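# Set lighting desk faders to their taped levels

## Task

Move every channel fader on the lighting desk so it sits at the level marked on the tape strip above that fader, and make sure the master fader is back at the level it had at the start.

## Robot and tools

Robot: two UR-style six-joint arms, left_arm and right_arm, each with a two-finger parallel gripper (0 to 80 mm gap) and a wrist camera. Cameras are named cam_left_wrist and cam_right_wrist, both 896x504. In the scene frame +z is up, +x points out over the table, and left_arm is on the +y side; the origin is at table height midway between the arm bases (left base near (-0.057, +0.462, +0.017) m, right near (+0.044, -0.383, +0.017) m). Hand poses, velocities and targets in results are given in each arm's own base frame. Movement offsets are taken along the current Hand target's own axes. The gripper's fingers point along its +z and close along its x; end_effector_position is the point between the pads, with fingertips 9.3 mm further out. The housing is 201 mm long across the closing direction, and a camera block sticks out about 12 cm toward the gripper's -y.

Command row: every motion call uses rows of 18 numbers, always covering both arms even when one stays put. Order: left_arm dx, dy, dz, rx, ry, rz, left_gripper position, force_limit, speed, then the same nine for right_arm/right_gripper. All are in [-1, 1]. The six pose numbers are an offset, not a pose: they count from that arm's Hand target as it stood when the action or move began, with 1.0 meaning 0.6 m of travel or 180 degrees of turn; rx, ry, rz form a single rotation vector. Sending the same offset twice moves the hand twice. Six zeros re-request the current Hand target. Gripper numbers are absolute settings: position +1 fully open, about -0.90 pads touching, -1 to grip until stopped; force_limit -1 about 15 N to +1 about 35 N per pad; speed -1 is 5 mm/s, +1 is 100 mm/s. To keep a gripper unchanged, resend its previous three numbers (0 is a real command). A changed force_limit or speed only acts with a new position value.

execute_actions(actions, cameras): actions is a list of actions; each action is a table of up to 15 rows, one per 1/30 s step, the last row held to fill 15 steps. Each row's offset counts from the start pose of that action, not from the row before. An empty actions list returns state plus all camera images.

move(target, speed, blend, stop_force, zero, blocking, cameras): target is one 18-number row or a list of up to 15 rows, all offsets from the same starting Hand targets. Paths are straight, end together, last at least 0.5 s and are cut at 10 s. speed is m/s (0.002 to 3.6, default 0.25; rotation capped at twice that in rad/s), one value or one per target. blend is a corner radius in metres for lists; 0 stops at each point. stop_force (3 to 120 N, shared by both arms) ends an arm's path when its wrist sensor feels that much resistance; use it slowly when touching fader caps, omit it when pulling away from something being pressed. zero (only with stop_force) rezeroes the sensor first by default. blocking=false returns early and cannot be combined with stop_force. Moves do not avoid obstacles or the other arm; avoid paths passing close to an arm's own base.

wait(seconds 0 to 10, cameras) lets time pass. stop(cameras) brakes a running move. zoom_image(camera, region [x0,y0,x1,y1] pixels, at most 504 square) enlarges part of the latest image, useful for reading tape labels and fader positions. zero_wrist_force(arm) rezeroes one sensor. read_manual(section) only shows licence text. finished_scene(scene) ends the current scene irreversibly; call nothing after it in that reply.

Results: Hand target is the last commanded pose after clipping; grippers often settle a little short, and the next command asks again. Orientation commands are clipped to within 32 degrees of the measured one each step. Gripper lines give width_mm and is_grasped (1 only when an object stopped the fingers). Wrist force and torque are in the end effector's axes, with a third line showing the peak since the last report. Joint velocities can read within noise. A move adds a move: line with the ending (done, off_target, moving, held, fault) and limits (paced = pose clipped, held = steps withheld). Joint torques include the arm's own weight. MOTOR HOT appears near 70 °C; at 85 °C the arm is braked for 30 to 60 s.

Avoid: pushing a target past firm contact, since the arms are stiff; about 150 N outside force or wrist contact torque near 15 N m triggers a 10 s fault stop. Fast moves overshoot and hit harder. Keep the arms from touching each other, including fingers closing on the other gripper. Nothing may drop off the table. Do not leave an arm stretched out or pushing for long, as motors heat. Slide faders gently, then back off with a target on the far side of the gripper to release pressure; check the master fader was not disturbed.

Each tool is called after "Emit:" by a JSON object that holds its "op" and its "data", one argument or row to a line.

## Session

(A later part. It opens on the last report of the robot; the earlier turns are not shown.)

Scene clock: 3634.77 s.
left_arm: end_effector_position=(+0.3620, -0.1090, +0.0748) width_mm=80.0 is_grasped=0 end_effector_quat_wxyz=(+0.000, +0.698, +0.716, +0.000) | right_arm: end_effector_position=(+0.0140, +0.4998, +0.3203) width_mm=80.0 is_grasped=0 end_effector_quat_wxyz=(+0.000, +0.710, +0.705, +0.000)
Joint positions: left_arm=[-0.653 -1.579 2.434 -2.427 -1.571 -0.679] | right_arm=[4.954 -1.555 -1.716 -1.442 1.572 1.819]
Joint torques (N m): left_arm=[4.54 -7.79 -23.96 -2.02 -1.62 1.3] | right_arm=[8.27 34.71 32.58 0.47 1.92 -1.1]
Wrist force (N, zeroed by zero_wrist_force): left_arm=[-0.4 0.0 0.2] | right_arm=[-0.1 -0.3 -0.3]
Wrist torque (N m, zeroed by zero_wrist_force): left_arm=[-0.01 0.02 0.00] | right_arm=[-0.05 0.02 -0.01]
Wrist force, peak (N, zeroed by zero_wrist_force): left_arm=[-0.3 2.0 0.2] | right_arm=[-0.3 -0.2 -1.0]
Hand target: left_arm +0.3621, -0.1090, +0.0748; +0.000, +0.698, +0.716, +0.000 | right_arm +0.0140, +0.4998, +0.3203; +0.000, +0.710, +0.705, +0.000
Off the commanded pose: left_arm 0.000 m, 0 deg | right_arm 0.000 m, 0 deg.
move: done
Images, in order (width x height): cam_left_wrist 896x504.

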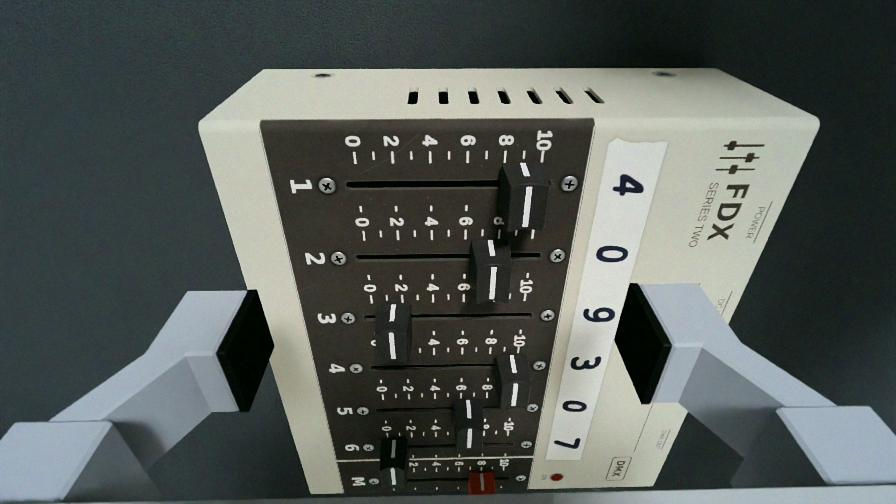

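Emit:
{"op": "move", "data": {
  "target": [
    [-0.06,0,0,0,0,0,1,-1,1,0,0,0,0,0,0,1,-1,1],
    [0,0,0,0,0,0,1,-1,1,0,0,0,0,0,0,1,-1,1]
  ],
  "speed": 0.12,
  "cameras": ["cam_left_wrist"]
}}

Emit:
{"op": "zoom_image", "data": {
  "camera": "cam_left_wrist",
  "region": [300, 140, 580, 240]
}}

Emit:
{"op": "move", "data": {
  "target": [
    [-0.06,0,0,0,0,0,1,-1,1,0,0,0,0,0,0,1,-1,1],
    [0,0,0,0,0,0,1,-1,1,0,0,0,0,0,0,1,-1,1]
  ],
  "speed": 0.15,
  "cameras": ["cam_left_wrist"]
}}

Emit:
{"op": "zoom_image", "data": {
  "camera": "cam_left_wrist",
  "region": [300, 140, 580, 240]
}}

Scene clock: 3702.53 s.
left_arm: end_effector_position=(+0.3621, -0.1091, +0.0748) width_mm=80.0 is_grasped=0 end_effector_quat_wxyz=(+0.000, +0.698, +0.716, +0.000) | right_arm: end_effector_position=(+0.0140, +0.4998, +0.3203) width_mm=80.0 is_grasped=0 end_effector_quat_wxyz=(+0.000, +0.710, +0.705, +0.000)
Joint positions: left_arm=[-0.653 -1.579 2.434 -2.427 -1.571 -0.679] | right_arm=[4.954 -1.555 -1.716 -1.442 1.572 1.819]
Joint torques (N m): left_arm=[4.67 -11.05 -26.76 -0.25 -1.75 0.76] | right_arm=[8.07 35.45 32.8 0.57 1.83 -0.97]
Wrist force (N, zeroed by zero_wrist_force): left_arm=[-0.3 -0.1 0.4] | right_arm=[-0.2 -0.3 -0.8]
Wrist torque (N m, zeroed by zero_wrist_force): left_arm=[-0.03 0.01 0.01] | right_arm=[-0.06 0.03 0.00]
Wrist force, peak (N, zeroed by zero_wrist_force): left_arm=[-1.6 0.1 0.5] | right_arm=[0.0 -0.7 -0.8]
Hand target: left_arm +0.3621, -0.1090, +0.0748; +0.000, +0.698, +0.716, +0.000 | right_arm +0.0140, +0.4998, +0.3203; +0.000, +0.710, +0.705, +0.000
Off the commanded pose: left_arm 0.000 m, 0 deg | right_arm 0.000 m, 0 deg.
move: done
Images, in order (width x height): cam_left_wrist 896x504.

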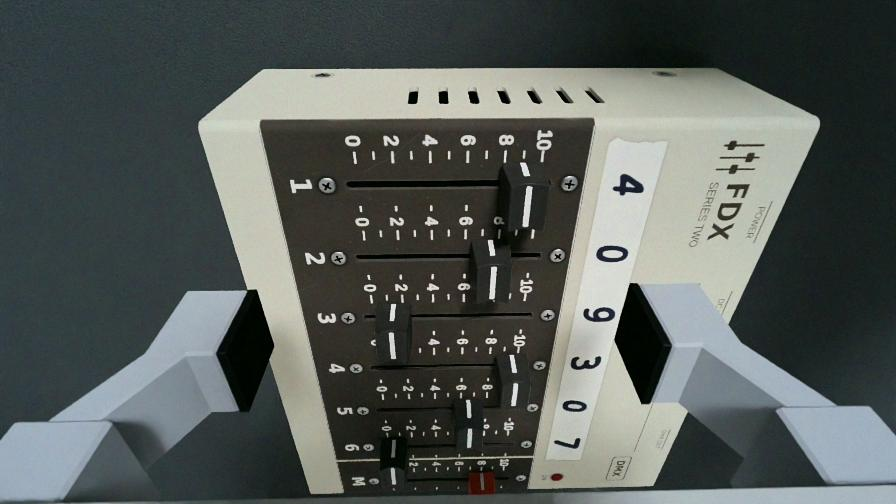

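Scaled by 1.800 from the camera's 896x504 image, which has a finer 1280x720 frame.

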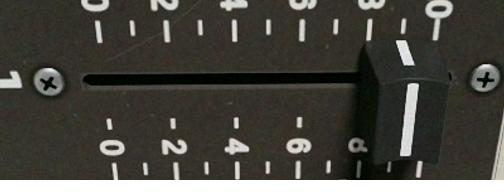

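Scene clock: 3703.83 s.
left_arm: end_effector_position=(+0.3621, -0.1091, +0.0748) width_mm=80.0 is_grasped=0 end_effector_quat_wxyz=(+0.000, +0.698, +0.716, +0.000) | right_arm: end_effector_position=(+0.0140, +0.4998, +0.3203) width_mm=80.0 is_grasped=0 end_effector_quat_wxyz=(+0.000, +0.710, +0.705, +0.000)
Joint positions: left_arm=[-0.653 -1.578 2.434 -2.427 -1.571 -0.679] | right_arm=[4.954 -1.555 -1.716 -1.442 1.572 1.819]
Joint torques (N m): left_arm=[8.2 -13.75 -24.69 -0.1 -1.7 1.45] | right_arm=[8.91 35.28 31.21 0.47 1.68 -1.11]
Wrist force (N, zeroed by zero_wrist_force): left_arm=[-0.3 -0.1 0.3] | right_arm=[-0.3 -0.3 -0.5]
Wrist torque (N m, zeroed by zero_wrist_force): left_arm=[-0.03 0.01 0.01] | right_arm=[-0.06 0.04 -0.01]
Wrist force, peak (N, zeroed by zero_wrist_force): left_arm=[1.5 0.0 0.4] | right_arm=[-0.5 -0.5 -0.8]
Hand target: left_arm +0.3621, -0.1090, +0.0748; +0.000, +0.698, +0.716, +0.000 | right_arm +0.0140, +0.4998, +0.3203; +0.000, +0.710, +0.705, +0.000
Off the commanded pose: left_arm 0.000 m, 0 deg | right_arm 0.000 m, 0 deg.
move: done
Images, in order (width x height): cam_left_wrist 896x504.

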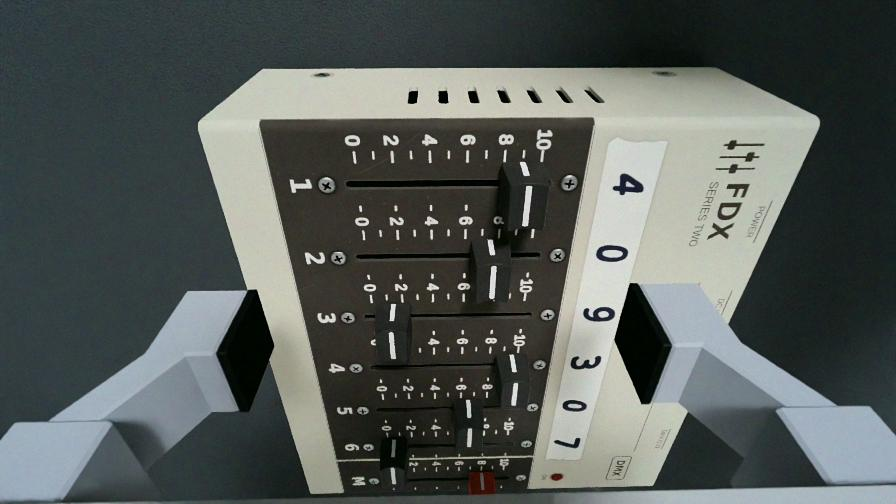

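Scaled by 1.800 from the camera's 896x504 image, which has a finer 1280x720 frame.

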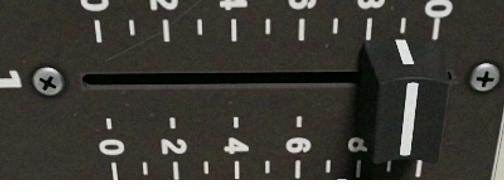

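Emit:
{"op": "execute_actions", "data": {
  "actions": [],
  "cameras": ["cam_left_wrist"]
}}

Emit:
{"op": "zoom_image", "data": {
  "camera": "cam_left_wrist",
  "region": [300, 140, 580, 300]
}}

Emit:
{"op": "zoom_image", "data": {
  "camera": "cam_left_wrist",
  "region": [320, 290, 560, 500]
}}

Scene clock: 3902.23 s.
left_arm: end_effector_position=(+0.3621, -0.1090, +0.0748) width_mm=80.0 is_grasped=0 end_effector_quat_wxyz=(+0.000, +0.698, +0.716, +0.000) | right_arm: end_effector_position=(+0.0140, +0.4998, +0.3203) width_mm=80.0 is_grasped=0 end_effector_quat_wxyz=(+0.000, +0.710, +0.705, +0.000)
Joint positions: left_arm=[-0.653 -1.578 2.434 -2.427 -1.571 -0.679] | right_arm=[4.954 -1.555 -1.716 -1.442 1.572 1.819]
Joint velocities: within noise
Joint torques (N m): left_arm=[9.82 -7.87 -27.61 -0.27 -1.66 1.27] | right_arm=[8.56 36.06 32.89 0.39 1.98 -1.06]
Wrist force (N, zeroed by zero_wrist_force): left_arm=[-0.5 0.1 0.5] | right_arm=[-0.2 -0.1 -0.6]
Wrist torque (N m, zeroed by zero_wrist_force): left_arm=[-0.01 0.04 0.01] | right_arm=[-0.03 0.03 -0.01]
Wrist force, peak (N, zeroed by zero_wrist_force): left_arm=[-0.5 0.1 0.5] | right_arm=[-0.4 -0.3 -0.9]
Hand target: left_arm +0.3621, -0.1090, +0.0748; +0.000, +0.698, +0.716, +0.000 | right_arm +0.0140, +0.4998, +0.3203; +0.000, +0.710, +0.705, +0.000
Tool commands: left_gripper/position=+1.0 left_gripper/force_limit=-1.0 left_gripper/speed=+1.0 right_gripper/position=+1.0 right_gripper/force_limit=-1.0 right_gripper/speed=+1.0
Off the commanded pose: left_arm 0.000 m, 0 deg | right_arm 0.000 m, 0 deg.
Images, in order (width x height): cam_left_wrist 896x504.

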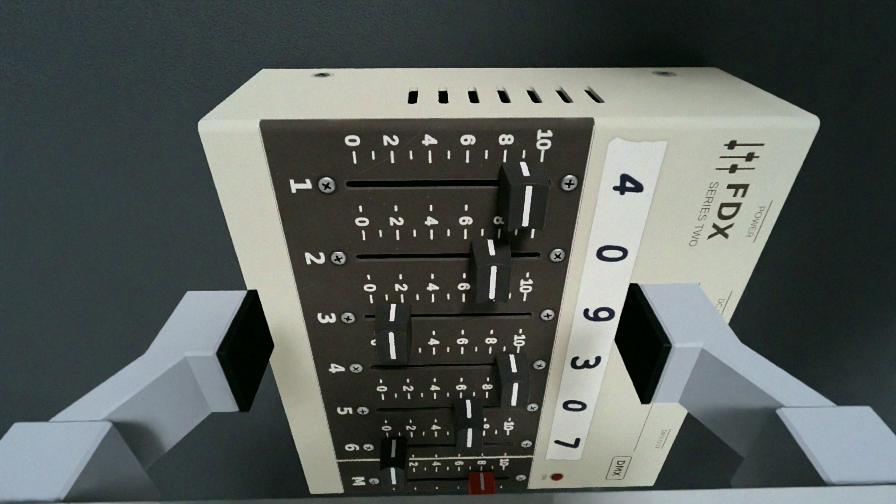

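Scaled by 1.800 from the camera's 896x504 image, which has a finer 1280x720 frame.

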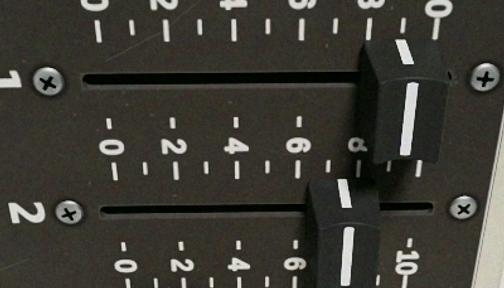

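Scaled by 2.100 from the camera's 896x504 image, which has a finer 1280x720 frame.

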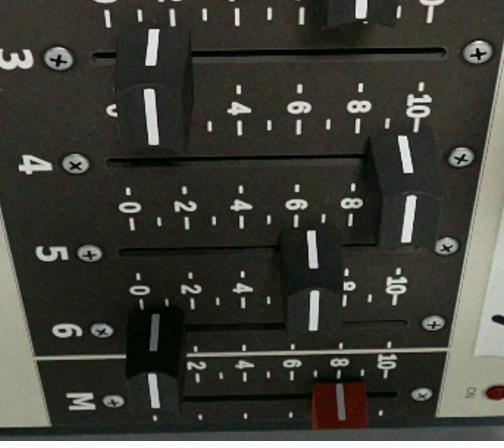

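Emit:
{"op": "move", "data": {
  "target": [
    [-0.05,0,0,0,0,0,1,-1,1,0,0,0,0,0,0,1,-1,1],
    [0,0,0,0,0,0,1,-1,1,0,0,0,0,0,0,1,-1,1]
  ],
  "speed": 0.3,
  "cameras": ["cam_left_wrist"]
}}

Emit:
{"op": "zoom_image", "data": {
  "camera": "cam_left_wrist",
  "region": [300, 140, 580, 300]
}}

Emit:
{"op": "move", "data": {
  "target": [
    [0.05,0,0,0,0,0,1,-1,1,0,0,0,0,0,0,1,-1,1],
    [0,0,0,0,0,0,1,-1,1,0,0,0,0,0,0,1,-1,1]
  ],
  "speed": 0.3,
  "cameras": ["cam_left_wrist"]
}}

Emit:
{"op": "zoom_image", "data": {
  "camera": "cam_left_wrist",
  "region": [300, 140, 580, 300]
}}

Scene clock: 3912.50 s.
left_arm: end_effector_position=(+0.3621, -0.1091, +0.0748) width_mm=80.0 is_grasped=0 end_effector_quat_wxyz=(+0.000, +0.698, +0.716, +0.000) | right_arm: end_effector_position=(+0.0140, +0.4998, +0.3203) width_mm=80.0 is_grasped=0 end_effector_quat_wxyz=(+0.000, +0.710, +0.705, +0.000)
Joint positions: left_arm=[-0.653 -1.578 2.434 -2.427 -1.571 -0.679] | right_arm=[4.954 -1.555 -1.716 -1.442 1.572 1.819]
Joint torques (N m): left_arm=[10.26 -20.95 -14.1 -0.24 -1.94 1.34] | right_arm=[9.32 35.73 31.64 0.71 1.93 -1.23]
Wrist force (N, zeroed by zero_wrist_force): left_arm=[-0.1 0.1 0.4] | right_arm=[-0.3 -0.3 -0.6]
Wrist torque (N m, zeroed by zero_wrist_force): left_arm=[-0.01 -0.02 0.01] | right_arm=[-0.05 0.04 -0.01]
Wrist force, peak (N, zeroed by zero_wrist_force): left_arm=[-2.6 0.5 0.3] | right_arm=[-0.2 -0.4 -1.0]
Hand target: left_arm +0.3621, -0.1090, +0.0748; +0.000, +0.698, +0.716, +0.000 | right_arm +0.0140, +0.4998, +0.3203; +0.000, +0.710, +0.705, +0.000
Off the commanded pose: left_arm 0.000 m, 0 deg | right_arm 0.000 m, 0 deg.
move: done
Images, in order (width x height): cam_left_wrist 896x504.

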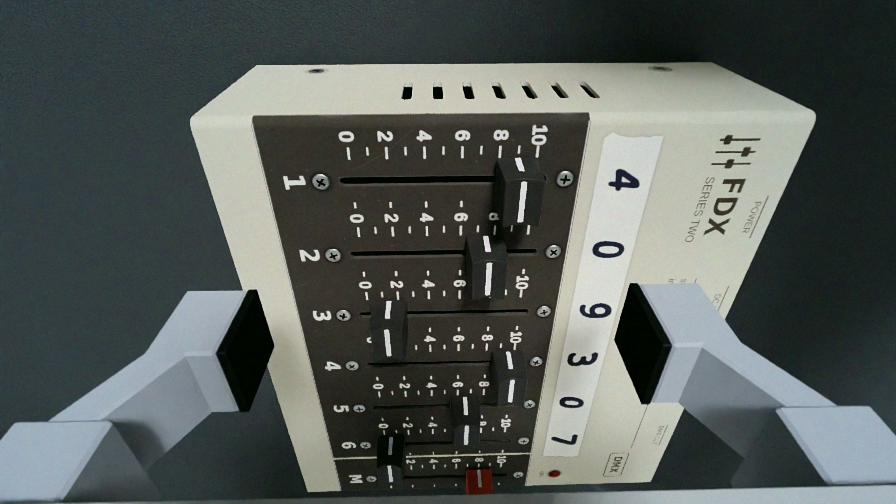

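Scaled by 1.800 from the camera's 896x504 image, which has a finer 1280x720 frame.

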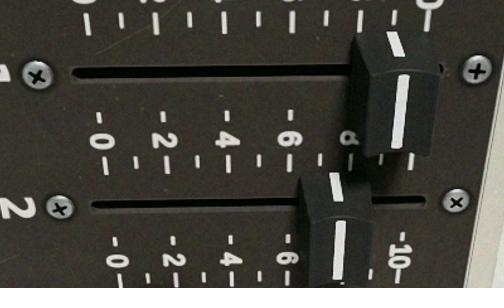

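Scene clock: 3913.70 s.
left_arm: end_effector_position=(+0.3621, -0.1090, +0.0748) width_mm=80.0 is_grasped=0 end_effector_quat_wxyz=(+0.000, +0.698, +0.716, +0.000) | right_arm: end_effector_position=(+0.0140, +0.4998, +0.3203) width_mm=80.0 is_grasped=0 end_effector_quat_wxyz=(+0.000, +0.710, +0.705, +0.000)
Joint positions: left_arm=[-0.653 -1.578 2.434 -2.427 -1.571 -0.679] | right_arm=[4.954 -1.555 -1.716 -1.442 1.572 1.819]
Joint torques (N m): left_arm=[-11.17 -17.3 -10.66 -4.48 1.78 -1.62] | right_arm=[8.2 35.2 32.45 0.76 1.91 -1.04]
Wrist force (N, zeroed by zero_wrist_force): left_arm=[-0.3 0.0 0.4] | right_arm=[-0.2 -0.4 -0.8]
Wrist torque (N m, zeroed by zero_wrist_force): left_arm=[-0.01 0.01 0.11] | right_arm=[-0.07 0.03 -0.01]
Wrist force, peak (N, zeroed by zero_wrist_force): left_arm=[-2.7 0.3 0.5] | right_arm=[-0.4 -0.5 -0.8]
Hand target: left_arm +0.3621, -0.1090, +0.0748; +0.000, +0.698, +0.716, +0.000 | right_arm +0.0140, +0.4998, +0.3203; +0.000, +0.710, +0.705, +0.000
Off the commanded pose: left_arm 0.000 m, 0 deg | right_arm 0.000 m, 0 deg.
move: done
Images, in order (width x height): cam_left_wrist 896x504.

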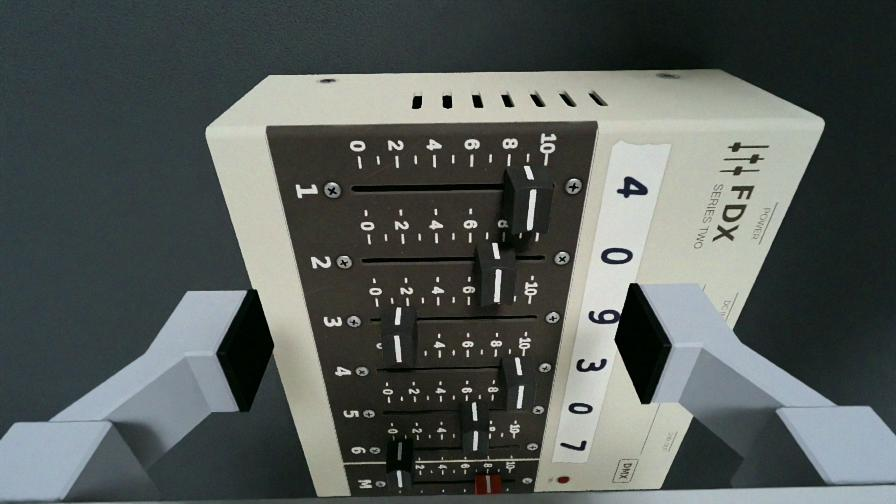

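Scaled by 1.800 from the camera's 896x504 image, which has a finer 1280x720 frame.

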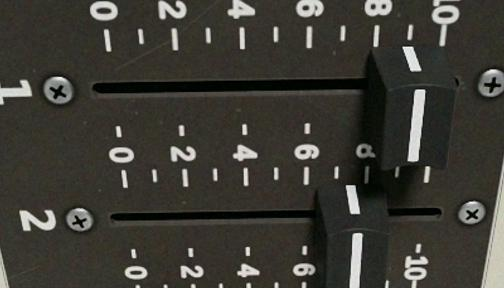

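Emit:
{"op": "zoom_image", "data": {
  "camera": "cam_left_wrist",
  "region": [320, 290, 560, 500]
}}

Scaled by 2.100 from the camera's 896x504 image, which has a finer 1280x720 frame.

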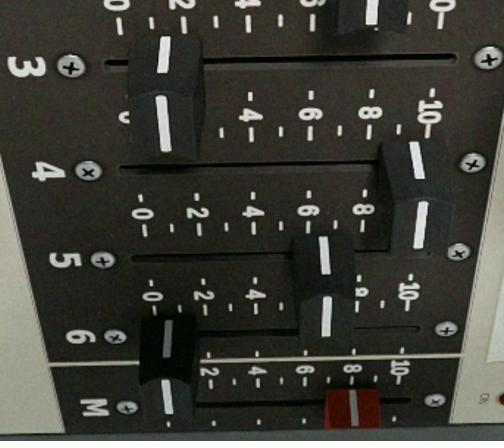

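Emit:
{"op": "move", "data": {
  "target": [
    [-0.0030,-0.0331,0.035,0,0,0,0.55,-1,1,0,0,0,0,0,0,1,-1,1],
    [-0.0030,-0.0331,0.035,0,0,0,-1,-1,1,0,0,0,0,0,0,1,-1,1],
    [-0.0030,-0.0331,0.035,0,0,0,0.935,-1,1,0,0,0,0,0,0,1,-1,1],
    [-0.0273,0.0037,0.035,0,0,0,0.935,-1,1,0,0,0,0,0,0,1,-1,1],
    [-0.0334,0.0037,0.035,0,0,0,-1,-1,1,0,0,0,0,0,0,1,-1,1],
    [-0.0334,0.0037,0.035,0,0,0,0.946,-1,1,0,0,0,0,0,0,1,-1,1],
    [0.0289,0.0405,0.035,0,0,0,0.946,-1,1,0,0,0,0,0,0,1,-1,1],
    [0.0350,0.0405,0.035,0,0,0,-1,-1,1,0,0,0,0,0,0,1,-1,1],
    [0.0350,0.0405,0.035,0,0,0,0.88,-1,1,0,0,0,0,0,0,1,-1,1]
  ],
  "speed": 0.15,
  "blend": [0,0,0,0.005,0,0,0.005,0,0]
}}

Emit:
{"op": "move", "data": {
  "target": [
    [-0.0439,0.0368,0,0,0,0,0.88,-1,1,0,0,0,0,0,0,1,-1,1],
    [-0.0439,0.0368,0,0,0,0,-1,-1,1,0,0,0,0,0,0,1,-1,1],
    [-0.0439,0.0368,0,0,0,0,0.895,-1,1,0,0,0,0,0,0,1,-1,1],
    [-0.0684,0.0736,0,0,0,0,-1,-1,1,0,0,0,0,0,0,1,-1,1],
    [-0.0684,0.0736,0,0,0,0,0.85,-1,1,0,0,0,0,0,0,1,-1,1],
    [-0.0152,0.1104,0,0,0,0,-1,-1,1,0,0,0,0,0,0,1,-1,1],
    [-0.0152,0.1104,0,0,0,0,0.2,-1,1,0,0,0,0,0,0,1,-1,1]
  ],
  "speed": 0.15
}}

Emit:
{"op": "move", "data": {
  "target": [
    [0,0,-0.035,0,0,0,0.2,-1,1,0,0,0,0,0,0,1,-1,1],
    [-0.0152,-0.1772,-0.035,0,0,0,1,-1,1,0,0,0,0,0,0,1,-1,1],
    [-0.0152,-0.1472,-0.035,0,0,0,1,-1,1,0,0,0,0,0,0,1,-1,1]
  ],
  "speed": 0.15,
  "blend": [0.01,0,0],
  "cameras": ["cam_left_wrist"]
}}

Emit:
{"op": "zoom_image", "data": {
  "camera": "cam_left_wrist",
  "region": [300, 140, 580, 300]
}}

Emit:
{"op": "zoom_image", "data": {
  "camera": "cam_left_wrist",
  "region": [320, 290, 560, 500]
}}

Scene clock: 4018.93 s.
left_arm: end_effector_position=(+0.3859, -0.0874, +0.0538) width_mm=75.0 is_grasped=0 end_effector_quat_wxyz=(+0.000, +0.698, +0.716, +0.000) | right_arm: end_effector_position=(+0.0140, +0.4998, +0.3203) width_mm=80.0 is_grasped=0 end_effector_quat_wxyz=(+0.000, +0.710, +0.705, +0.000)
Joint positions: left_arm=[-0.566 -1.478 2.412 -2.505 -1.571 -0.592] | right_arm=[4.954 -1.555 -1.716 -1.442 1.572 1.819]
Joint torques (N m): left_arm=[8.94 -24.72 -5.83 -4.01 -1.6 1.47] | right_arm=[7.9 35.48 31.92 0.62 1.88 -0.92]
Wrist force (N, zeroed by zero_wrist_force): left_arm=[0.1 -0.1 0.1] | right_arm=[-0.1 -0.6 -0.5]
Wrist torque (N m, zeroed by zero_wrist_force): left_arm=[-0.01 -0.02 0.01] | right_arm=[-0.09 0.01 -0.01]
Wrist force, peak (N, zeroed by zero_wrist_force): left_arm=[-1.3 -0.8 0.5] | right_arm=[-0.1 -0.7 -0.9]
Hand target: left_arm +0.3859, -0.0874, +0.0538; +0.000, +0.698, +0.716, +0.000 | right_arm +0.0140, +0.4998, +0.3203; +0.000, +0.710, +0.705, +0.000
Off the commanded pose: left_arm 0.000 m, 0 deg | right_arm 0.000 m, 0 deg.
move: done; blend cut to 0.0018 m at target 4, 0.0018 m at target 7

Scene clock: 4026.27 s.
left_arm: end_effector_position=(+0.4523, -0.0948, +0.0538) width_mm=46.4 is_grasped=0 end_effector_quat_wxyz=(+0.000, +0.698, +0.716, +0.000) | right_arm: end_effector_position=(+0.0140, +0.4998, +0.3203) width_mm=80.0 is_grasped=0 end_effector_quat_wxyz=(+0.000, +0.710, +0.705, +0.000)
Joint positions: left_arm=[-0.499 -1.34 2.235 -2.466 -1.571 -0.525] | right_arm=[4.954 -1.555 -1.716 -1.442 1.572 1.819]
Joint torques (N m): left_arm=[8.91 -33.79 -7.99 -4.11 -1.72 1.4] | right_arm=[6.87 34.85 30.46 0.72 1.98 -1.28]
Wrist force (N, zeroed by zero_wrist_force): left_arm=[-0.1 -0.2 0.3] | right_arm=[-0.2 -0.3 -0.6]
Wrist torque (N m, zeroed by zero_wrist_force): left_arm=[-0.01 0.02 0.01] | right_arm=[-0.05 0.02 -0.01]
Wrist force, peak (N, zeroed by zero_wrist_force): left_arm=[-1.4 0.8 0.5] | right_arm=[-0.4 -0.3 -0.9]
Hand target: left_arm +0.4523, -0.0948, +0.0538; +0.000, +0.698, +0.716, +0.000 | right_arm +0.0140, +0.4998, +0.3203; +0.000, +0.710, +0.705, +0.000
Off the commanded pose: left_arm 0.000 m, 0 deg | right_arm 0.000 m, 0 deg.
move: done

Scene clock: 4028.87 s.
left_arm: end_effector_position=(+0.3644, -0.1062, +0.0748) width_mm=80.0 is_grasped=0 end_effector_quat_wxyz=(+0.000, +0.698, +0.716, +0.000) end_effector_velocity=(-0.002, +0.000, -0.001) end_effector_angular_velocity=(+0.001, +0.002, +0.003) | right_arm: end_effector_position=(+0.0140, +0.4998, +0.3203) width_mm=80.0 is_grasped=0 end_effector_quat_wxyz=(+0.000, +0.710, +0.705, +0.000)
Joint positions: left_arm=[-0.643 -1.575 2.43 -2.427 -1.571 -0.668] | right_arm=[4.954 -1.555 -1.716 -1.442 1.572 1.819]
Joint velocities: left_arm=[-0.002 -0.003 0.005 0 -0.001 -0.005] | right_arm=[within noise]
Joint torques (N m): left_arm=[-11.33 -23.87 -6.87 -4 -1.07 -1.74] | right_arm=[7.92 34.22 31.33 0.78 1.84 -1.19]
Wrist force (N, zeroed by zero_wrist_force): left_arm=[-0.3 0.1 0.2] | right_arm=[-0.3 -0.1 -0.4]
Wrist torque (N m, zeroed by zero_wrist_force): left_arm=[-0.01 0.01 0.01] | right_arm=[-0.04 0.04 -0.01]
Wrist force, peak (N, zeroed by zero_wrist_force): left_arm=[0.0 1.8 -2.0] | right_arm=[-0.4 -0.3 -0.9]
Hand target: left_arm +0.3642, -0.1062, +0.0748; +0.000, +0.698, +0.716, +0.000 | right_arm +0.0140, +0.4998, +0.3203; +0.000, +0.710, +0.705, +0.000
Off the commanded pose: left_arm 0.000 m, 0 deg | right_arm 0.000 m, 0 deg.
move: done
Images, in order (width x height): cam_left_wrist 896x504.

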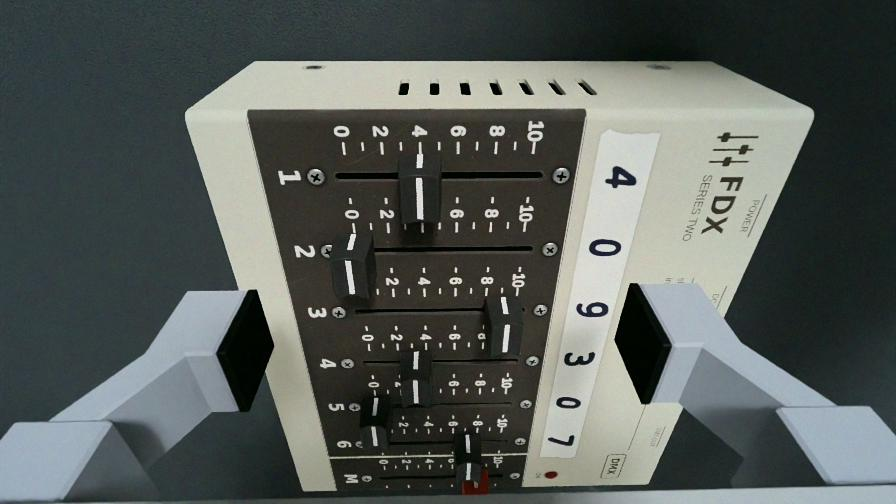

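Scaled by 1.800 from the camera's 896x504 image, which has a finer 1280x720 frame.

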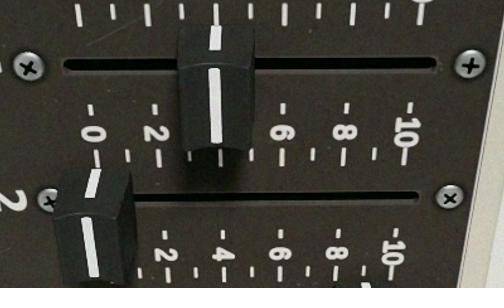

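Scaled by 2.100 from the camera's 896x504 image, which has a finer 1280x720 frame.

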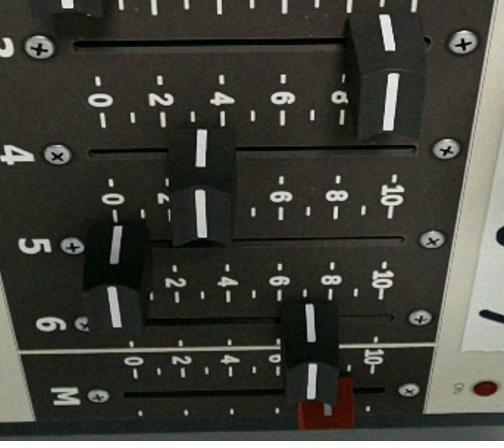

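Emit:
{"op": "move", "data": {
  "target": [0,0.1104,0,0,0,0,1,-1,1,0,0,0,0,0,0,1,-1,1],
  "speed": 0.12,
  "cameras": ["cam_left_wrist"]
}}

Emit:
{"op": "zoom_image", "data": {
  "camera": "cam_left_wrist",
  "region": [300, 140, 580, 300]
}}

Emit:
{"op": "move", "data": {
  "target": [0,-0.1104,0,0,0,0,1,-1,1,0,0,0,0,0,0,1,-1,1],
  "speed": 0.12,
  "cameras": ["cam_left_wrist"]
}}

Emit:
{"op": "zoom_image", "data": {
  "camera": "cam_left_wrist",
  "region": [300, 140, 580, 300]
}}

Scene clock: 4092.57 s.
left_arm: end_effector_position=(+0.4304, -0.1044, +0.0748) width_mm=80.0 is_grasped=0 end_effector_quat_wxyz=(+0.000, +0.698, +0.716, +0.000) | right_arm: end_effector_position=(+0.0140, +0.4998, +0.3203) width_mm=80.0 is_grasped=0 end_effector_quat_wxyz=(+0.000, +0.710, +0.705, +0.000)
Joint positions: left_arm=[-0.544 -1.428 2.267 -2.41 -1.571 -0.57] | right_arm=[4.954 -1.555 -1.716 -1.442 1.572 1.819]
Joint torques (N m): left_arm=[-4.7 -16.03 -24.09 -4.57 -1.54 0.1] | right_arm=[7.69 34.99 31 0.66 1.93 -1]
Wrist force (N, zeroed by zero_wrist_force): left_arm=[0.1 0.0 0.2] | right_arm=[-0.2 -0.5 -0.6]
Wrist torque (N m, zeroed by zero_wrist_force): left_arm=[0.02 0.00 0.02] | right_arm=[-0.08 0.02 -0.01]
Wrist force, peak (N, zeroed by zero_wrist_force): left_arm=[-0.4 -2.1 0.2] | right_arm=[-0.3 -0.4 -1.0]
Hand target: left_arm +0.4305, -0.1045, +0.0748; +0.000, +0.698, +0.716, +0.000 | right_arm +0.0140, +0.4998, +0.3203; +0.000, +0.710, +0.705, +0.000
Off the commanded pose: left_arm 0.000 m, 0 deg | right_arm 0.000 m, 0 deg.
move: done
Images, in order (width x height): cam_left_wrist 896x504.

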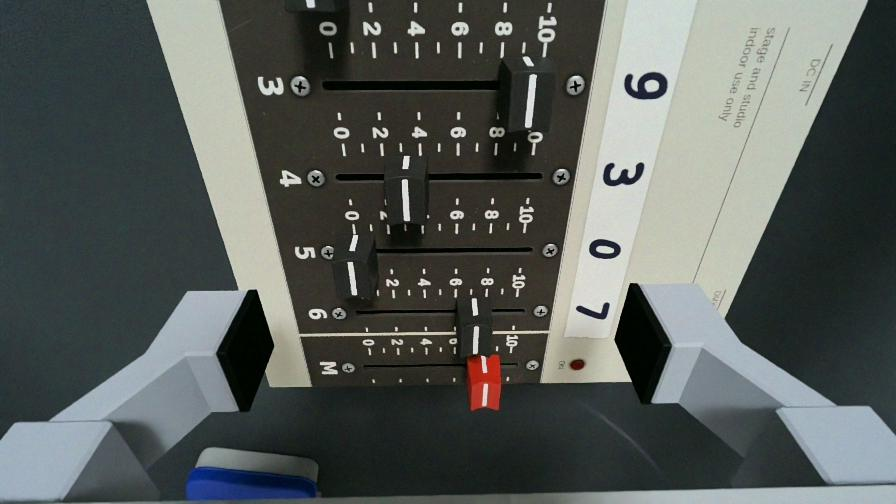

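Scaled by 1.800 from the camera's 896x504 image, which has a finer 1280x720 frame.

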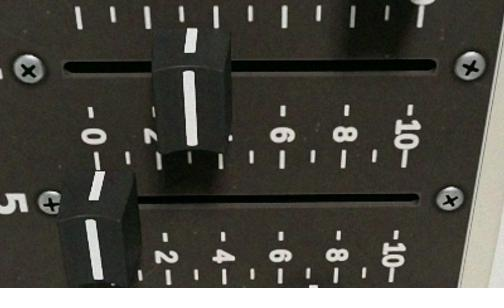

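Scene clock: 4093.57 s.
left_arm: end_effector_position=(+0.3643, -0.1063, +0.0748) width_mm=80.0 is_grasped=0 end_effector_quat_wxyz=(+0.000, +0.698, +0.716, +0.000) | right_arm: end_effector_position=(+0.0140, +0.4998, +0.3203) width_mm=80.0 is_grasped=0 end_effector_quat_wxyz=(+0.000, +0.710, +0.705, +0.000)
Joint positions: left_arm=[-0.643 -1.575 2.43 -2.427 -1.571 -0.669] | right_arm=[4.954 -1.555 -1.716 -1.442 1.572 1.819]
Joint torques (N m): left_arm=[1.07 -21.81 -11.82 -0.17 2 -0.23] | right_arm=[7.64 34.64 31.14 0.79 1.97 -1.3]
Wrist force (N, zeroed by zero_wrist_force): left_arm=[-0.2 0.1 0.2] | right_arm=[-0.2 -0.1 -0.9]
Wrist torque (N m, zeroed by zero_wrist_force): left_arm=[-0.01 0.01 0.12] | right_arm=[-0.05 0.03 -0.01]
Wrist force, peak (N, zeroed by zero_wrist_force): left_arm=[-0.1 1.9 0.2] | right_arm=[-0.3 -0.5 -0.8]
Hand target: left_arm +0.3642, -0.1062, +0.0748; +0.000, +0.698, +0.716, +0.000 | right_arm +0.0140, +0.4998, +0.3203; +0.000, +0.710, +0.705, +0.000
Off the commanded pose: left_arm 0.000 m, 0 deg | right_arm 0.000 m, 0 deg.
move: done
Images, in order (width x height): cam_left_wrist 896x504.

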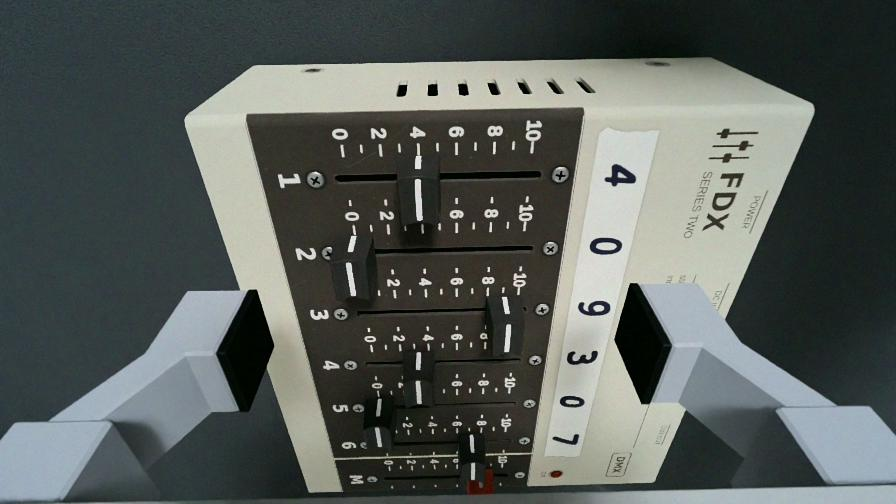

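Scaled by 1.800 from the camera's 896x504 image, which has a finer 1280x720 frame.

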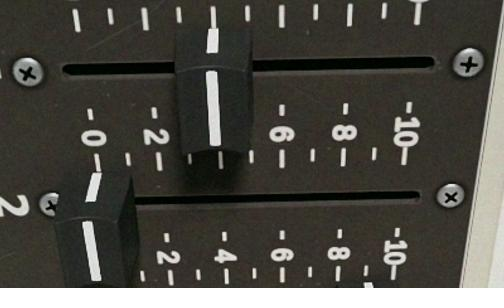

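Emit:
{"op": "wait", "data": {
  "seconds": 0.5,
  "cameras": ["cam_left_wrist"]
}}

Emit:
{"op": "zoom_image", "data": {
  "camera": "cam_left_wrist",
  "region": [300, 140, 580, 300]
}}

Emit:
{"op": "zoom_image", "data": {
  "camera": "cam_left_wrist",
  "region": [320, 290, 560, 500]
}}

Scene clock: 4108.50 s.
left_arm: end_effector_position=(+0.3642, -0.1062, +0.0748) width_mm=80.0 is_grasped=0 end_effector_quat_wxyz=(+0.000, +0.698, +0.716, +0.000) | right_arm: end_effector_position=(+0.0140, +0.4998, +0.3203) width_mm=80.0 is_grasped=0 end_effector_quat_wxyz=(+0.000, +0.710, +0.705, +0.000)
Joint positions: left_arm=[-0.643 -1.575 2.431 -2.427 -1.571 -0.669] | right_arm=[4.954 -1.555 -1.716 -1.442 1.572 1.819]
Joint torques (N m): left_arm=[-9.15 -24.18 -6.63 -0.04 1.85 -1.69] | right_arm=[7.51 34.85 30.24 0.79 1.87 -1.14]
Wrist force (N, zeroed by zero_wrist_force): left_arm=[-0.3 0.0 0.2] | right_arm=[-0.2 -0.2 -0.8]
Wrist torque (N m, zeroed by zero_wrist_force): left_arm=[-0.02 0.00 0.12] | right_arm=[-0.05 0.03 -0.01]
Wrist force, peak (N, zeroed by zero_wrist_force): left_arm=[-0.5 -0.1 0.5] | right_arm=[-0.3 -0.4 -0.9]
Hand target: left_arm +0.3642, -0.1062, +0.0748; +0.000, +0.698, +0.716, +0.000 | right_arm +0.0140, +0.4998, +0.3203; +0.000, +0.710, +0.705, +0.000
Tool commands: left_gripper/position=+1.0 left_gripper/force_limit=-1.0 left_gripper/speed=+1.0 right_gripper/position=+1.0 right_gripper/force_limit=-1.0 right_gripper/speed=+1.0
Off the commanded pose: left_arm 0.000 m, 0 deg | right_arm 0.000 m, 0 deg.
wait: 0.50 s; at rest from the start
Images, in order (width x height): cam_left_wrist 896x504.

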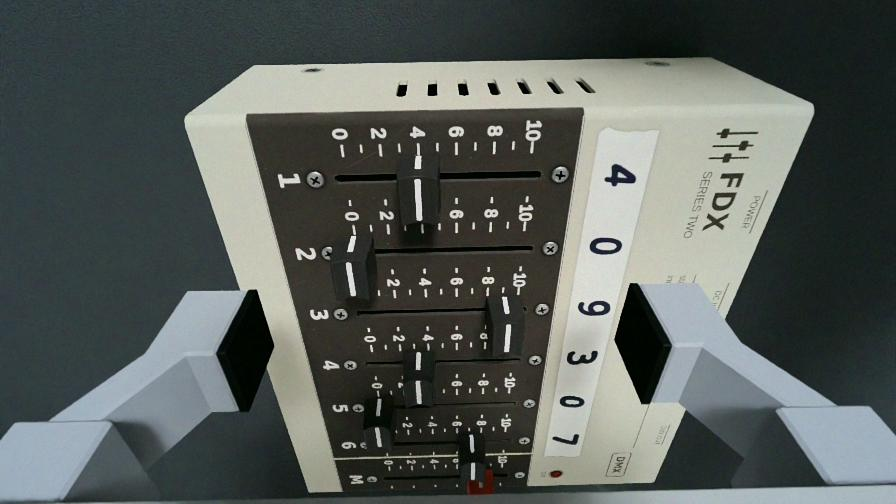

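Scaled by 1.800 from the camera's 896x504 image, which has a finer 1280x720 frame.

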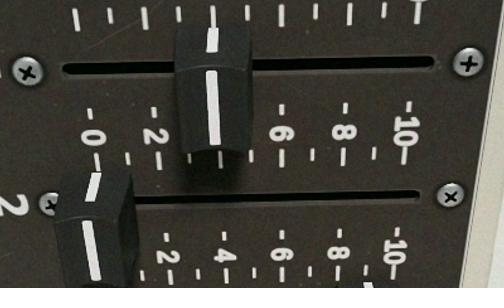

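Scaled by 2.100 from the camera's 896x504 image, which has a finer 1280x720 frame.

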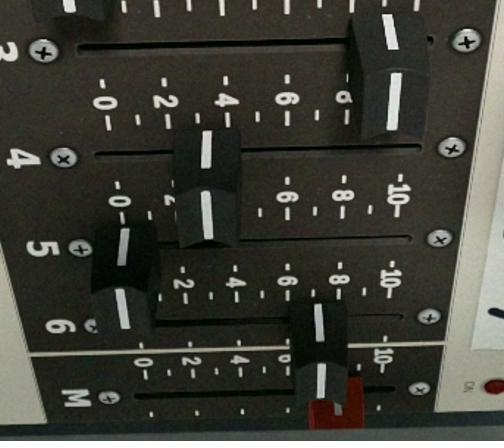

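Emit:
{"op": "move", "data": {
  "target": [
    [0.05,-0.1104,0,0,0,0,1,-1,1,0,0,0,0,0,0,1,-1,1],
    [0,-0.1104,0,0,0,0,1,-1,1,0,0,0,0,0,0,1,-1,1],
    [0,0,0,0,0,0,1,-1,1,0,0,0,0,0,0,1,-1,1]
  ],
  "speed": [0.3,0.3,0.12],
  "cameras": ["cam_left_wrist"]
}}

Emit:
{"op": "zoom_image", "data": {
  "camera": "cam_left_wrist",
  "region": [300, 140, 580, 300]
}}

Emit:
{"op": "zoom_image", "data": {
  "camera": "cam_left_wrist",
  "region": [320, 290, 560, 500]
}}

Emit:
{"op": "move", "data": {
  "target": [
    [0.05,-0.1104,0,0,0,0,1,-1,1,0,0,0,0,0,0,1,-1,1],
    [0,-0.1104,0,0,0,0,1,-1,1,0,0,0,0,0,0,1,-1,1],
    [0,-0.0736,0,0,0,0,1,-1,1,0,0,0,0,0,0,1,-1,1],
    [0,-0.0368,0,0,0,0,1,-1,1,0,0,0,0,0,0,1,-1,1],
    [0,0,0,0,0,0,1,-1,1,0,0,0,0,0,0,1,-1,1]
  ],
  "speed": [0.3,0.3,0.15,0.15,0.15],
  "cameras": ["cam_left_wrist"]
}}

Emit:
{"op": "zoom_image", "data": {
  "camera": "cam_left_wrist",
  "region": [300, 140, 580, 300]
}}

Emit:
{"op": "zoom_image", "data": {
  "camera": "cam_left_wrist",
  "region": [320, 290, 560, 500]
}}

Scene clock: 4186.70 s.
left_arm: end_effector_position=(+0.3642, -0.1062, +0.0748) width_mm=80.0 is_grasped=0 end_effector_quat_wxyz=(+0.000, +0.698, +0.716, +0.000) | right_arm: end_effector_position=(+0.0140, +0.4998, +0.3203) width_mm=80.0 is_grasped=0 end_effector_quat_wxyz=(+0.000, +0.710, +0.705, +0.000)
Joint positions: left_arm=[-0.643 -1.575 2.431 -2.427 -1.571 -0.669] | right_arm=[4.954 -1.555 -1.716 -1.442 1.572 1.819]
Joint torques (N m): left_arm=[0.88 -8.93 -22.41 -2.2 -0.88 0.47] | right_arm=[7.71 36.29 30.89 0.82 1.84 -1.2]
Wrist force (N, zeroed by zero_wrist_force): left_arm=[-0.4 0.1 0.2] | right_arm=[-0.2 -0.5 -0.5]
Wrist torque (N m, zeroed by zero_wrist_force): left_arm=[-0.01 0.03 0.01] | right_arm=[-0.08 0.03 0.00]
Wrist force, peak (N, zeroed by zero_wrist_force): left_arm=[-2.4 0.2 0.6] | right_arm=[-0.4 -0.4 -0.9]
Hand target: left_arm +0.3642, -0.1062, +0.0748; +0.000, +0.698, +0.716, +0.000 | right_arm +0.0140, +0.4998, +0.3203; +0.000, +0.710, +0.705, +0.000
Off the commanded pose: left_arm 0.000 m, 0 deg | right_arm 0.000 m, 0 deg.
move: done
Images, in order (width x height): cam_left_wrist 896x504.

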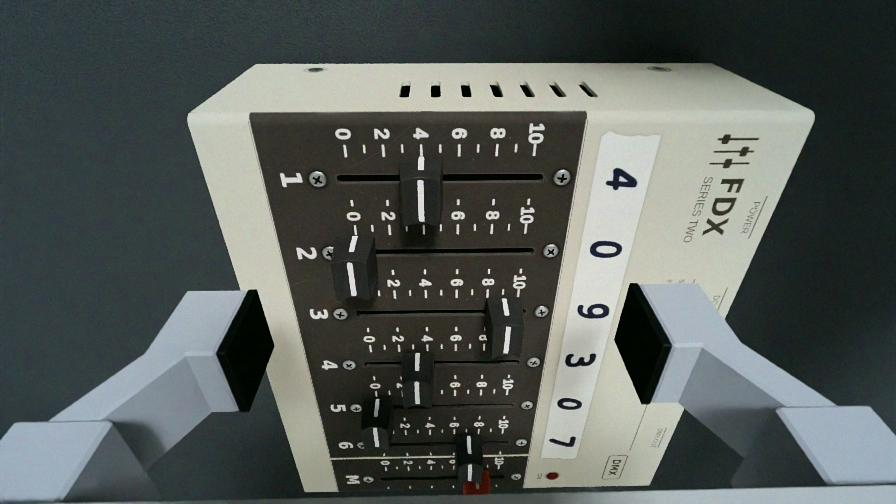

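Scaled by 1.800 from the camera's 896x504 image, which has a finer 1280x720 frame.

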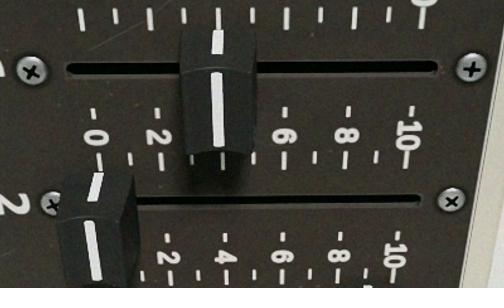

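Scaled by 2.100 from the camera's 896x504 image, which has a finer 1280x720 frame.

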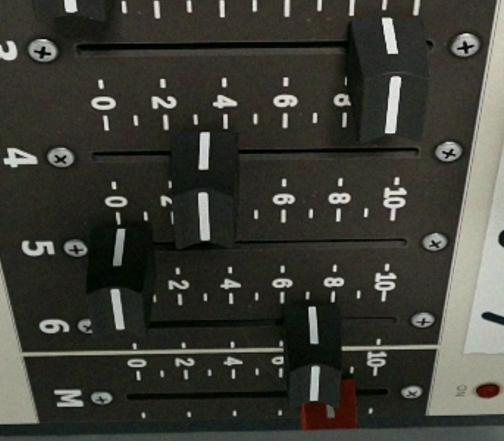

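Scene clock: 4189.53 s.
left_arm: end_effector_position=(+0.3642, -0.1062, +0.0748) width_mm=80.0 is_grasped=0 end_effector_quat_wxyz=(+0.000, +0.698, +0.716, +0.000) | right_arm: end_effector_position=(+0.0140, +0.4998, +0.3203) width_mm=80.0 is_grasped=0 end_effector_quat_wxyz=(+0.000, +0.710, +0.705, +0.000)
Joint positions: left_arm=[-0.643 -1.575 2.431 -2.427 -1.571 -0.669] | right_arm=[4.954 -1.555 -1.716 -1.442 1.572 1.819]
Joint torques (N m): left_arm=[6.53 -8.27 -23.92 -2.66 -1.6 1.19] | right_arm=[7.03 36.27 30.55 0.8 1.99 -1.07]
Wrist force (N, zeroed by zero_wrist_force): left_arm=[0.1 -0.1 0.4] | right_arm=[-0.2 0.0 -0.7]
Wrist torque (N m, zeroed by zero_wrist_force): left_arm=[-0.03 -0.02 0.01] | right_arm=[-0.02 0.02 -0.01]
Wrist force, peak (N, zeroed by zero_wrist_force): left_arm=[-2.6 0.3 0.4] | right_arm=[-0.2 -0.1 -1.0]
Hand target: left_arm +0.3642, -0.1062, +0.0748; +0.000, +0.698, +0.716, +0.000 | right_arm +0.0140, +0.4998, +0.3203; +0.000, +0.710, +0.705, +0.000
Off the commanded pose: left_arm 0.000 m, 0 deg | right_arm 0.000 m, 0 deg.
move: done
Images, in order (width x height): cam_left_wrist 896x504.

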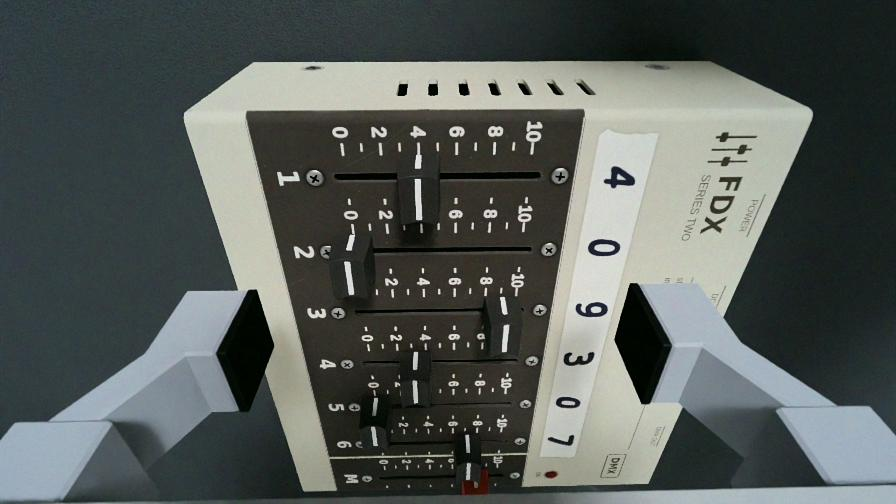

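Scaled by 1.800 from the camera's 896x504 image, which has a finer 1280x720 frame.

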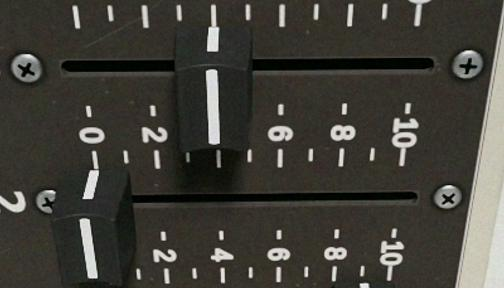

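Scaled by 2.100 from the camera's 896x504 image, which has a finer 1280x720 frame.

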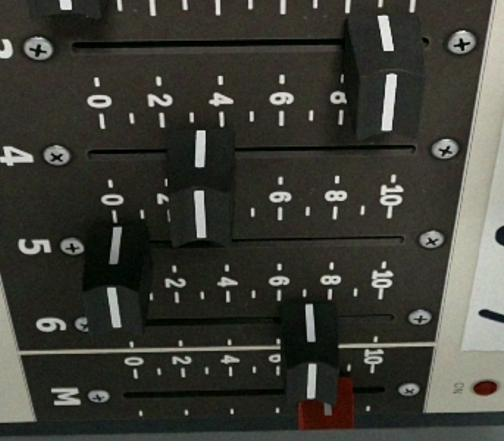

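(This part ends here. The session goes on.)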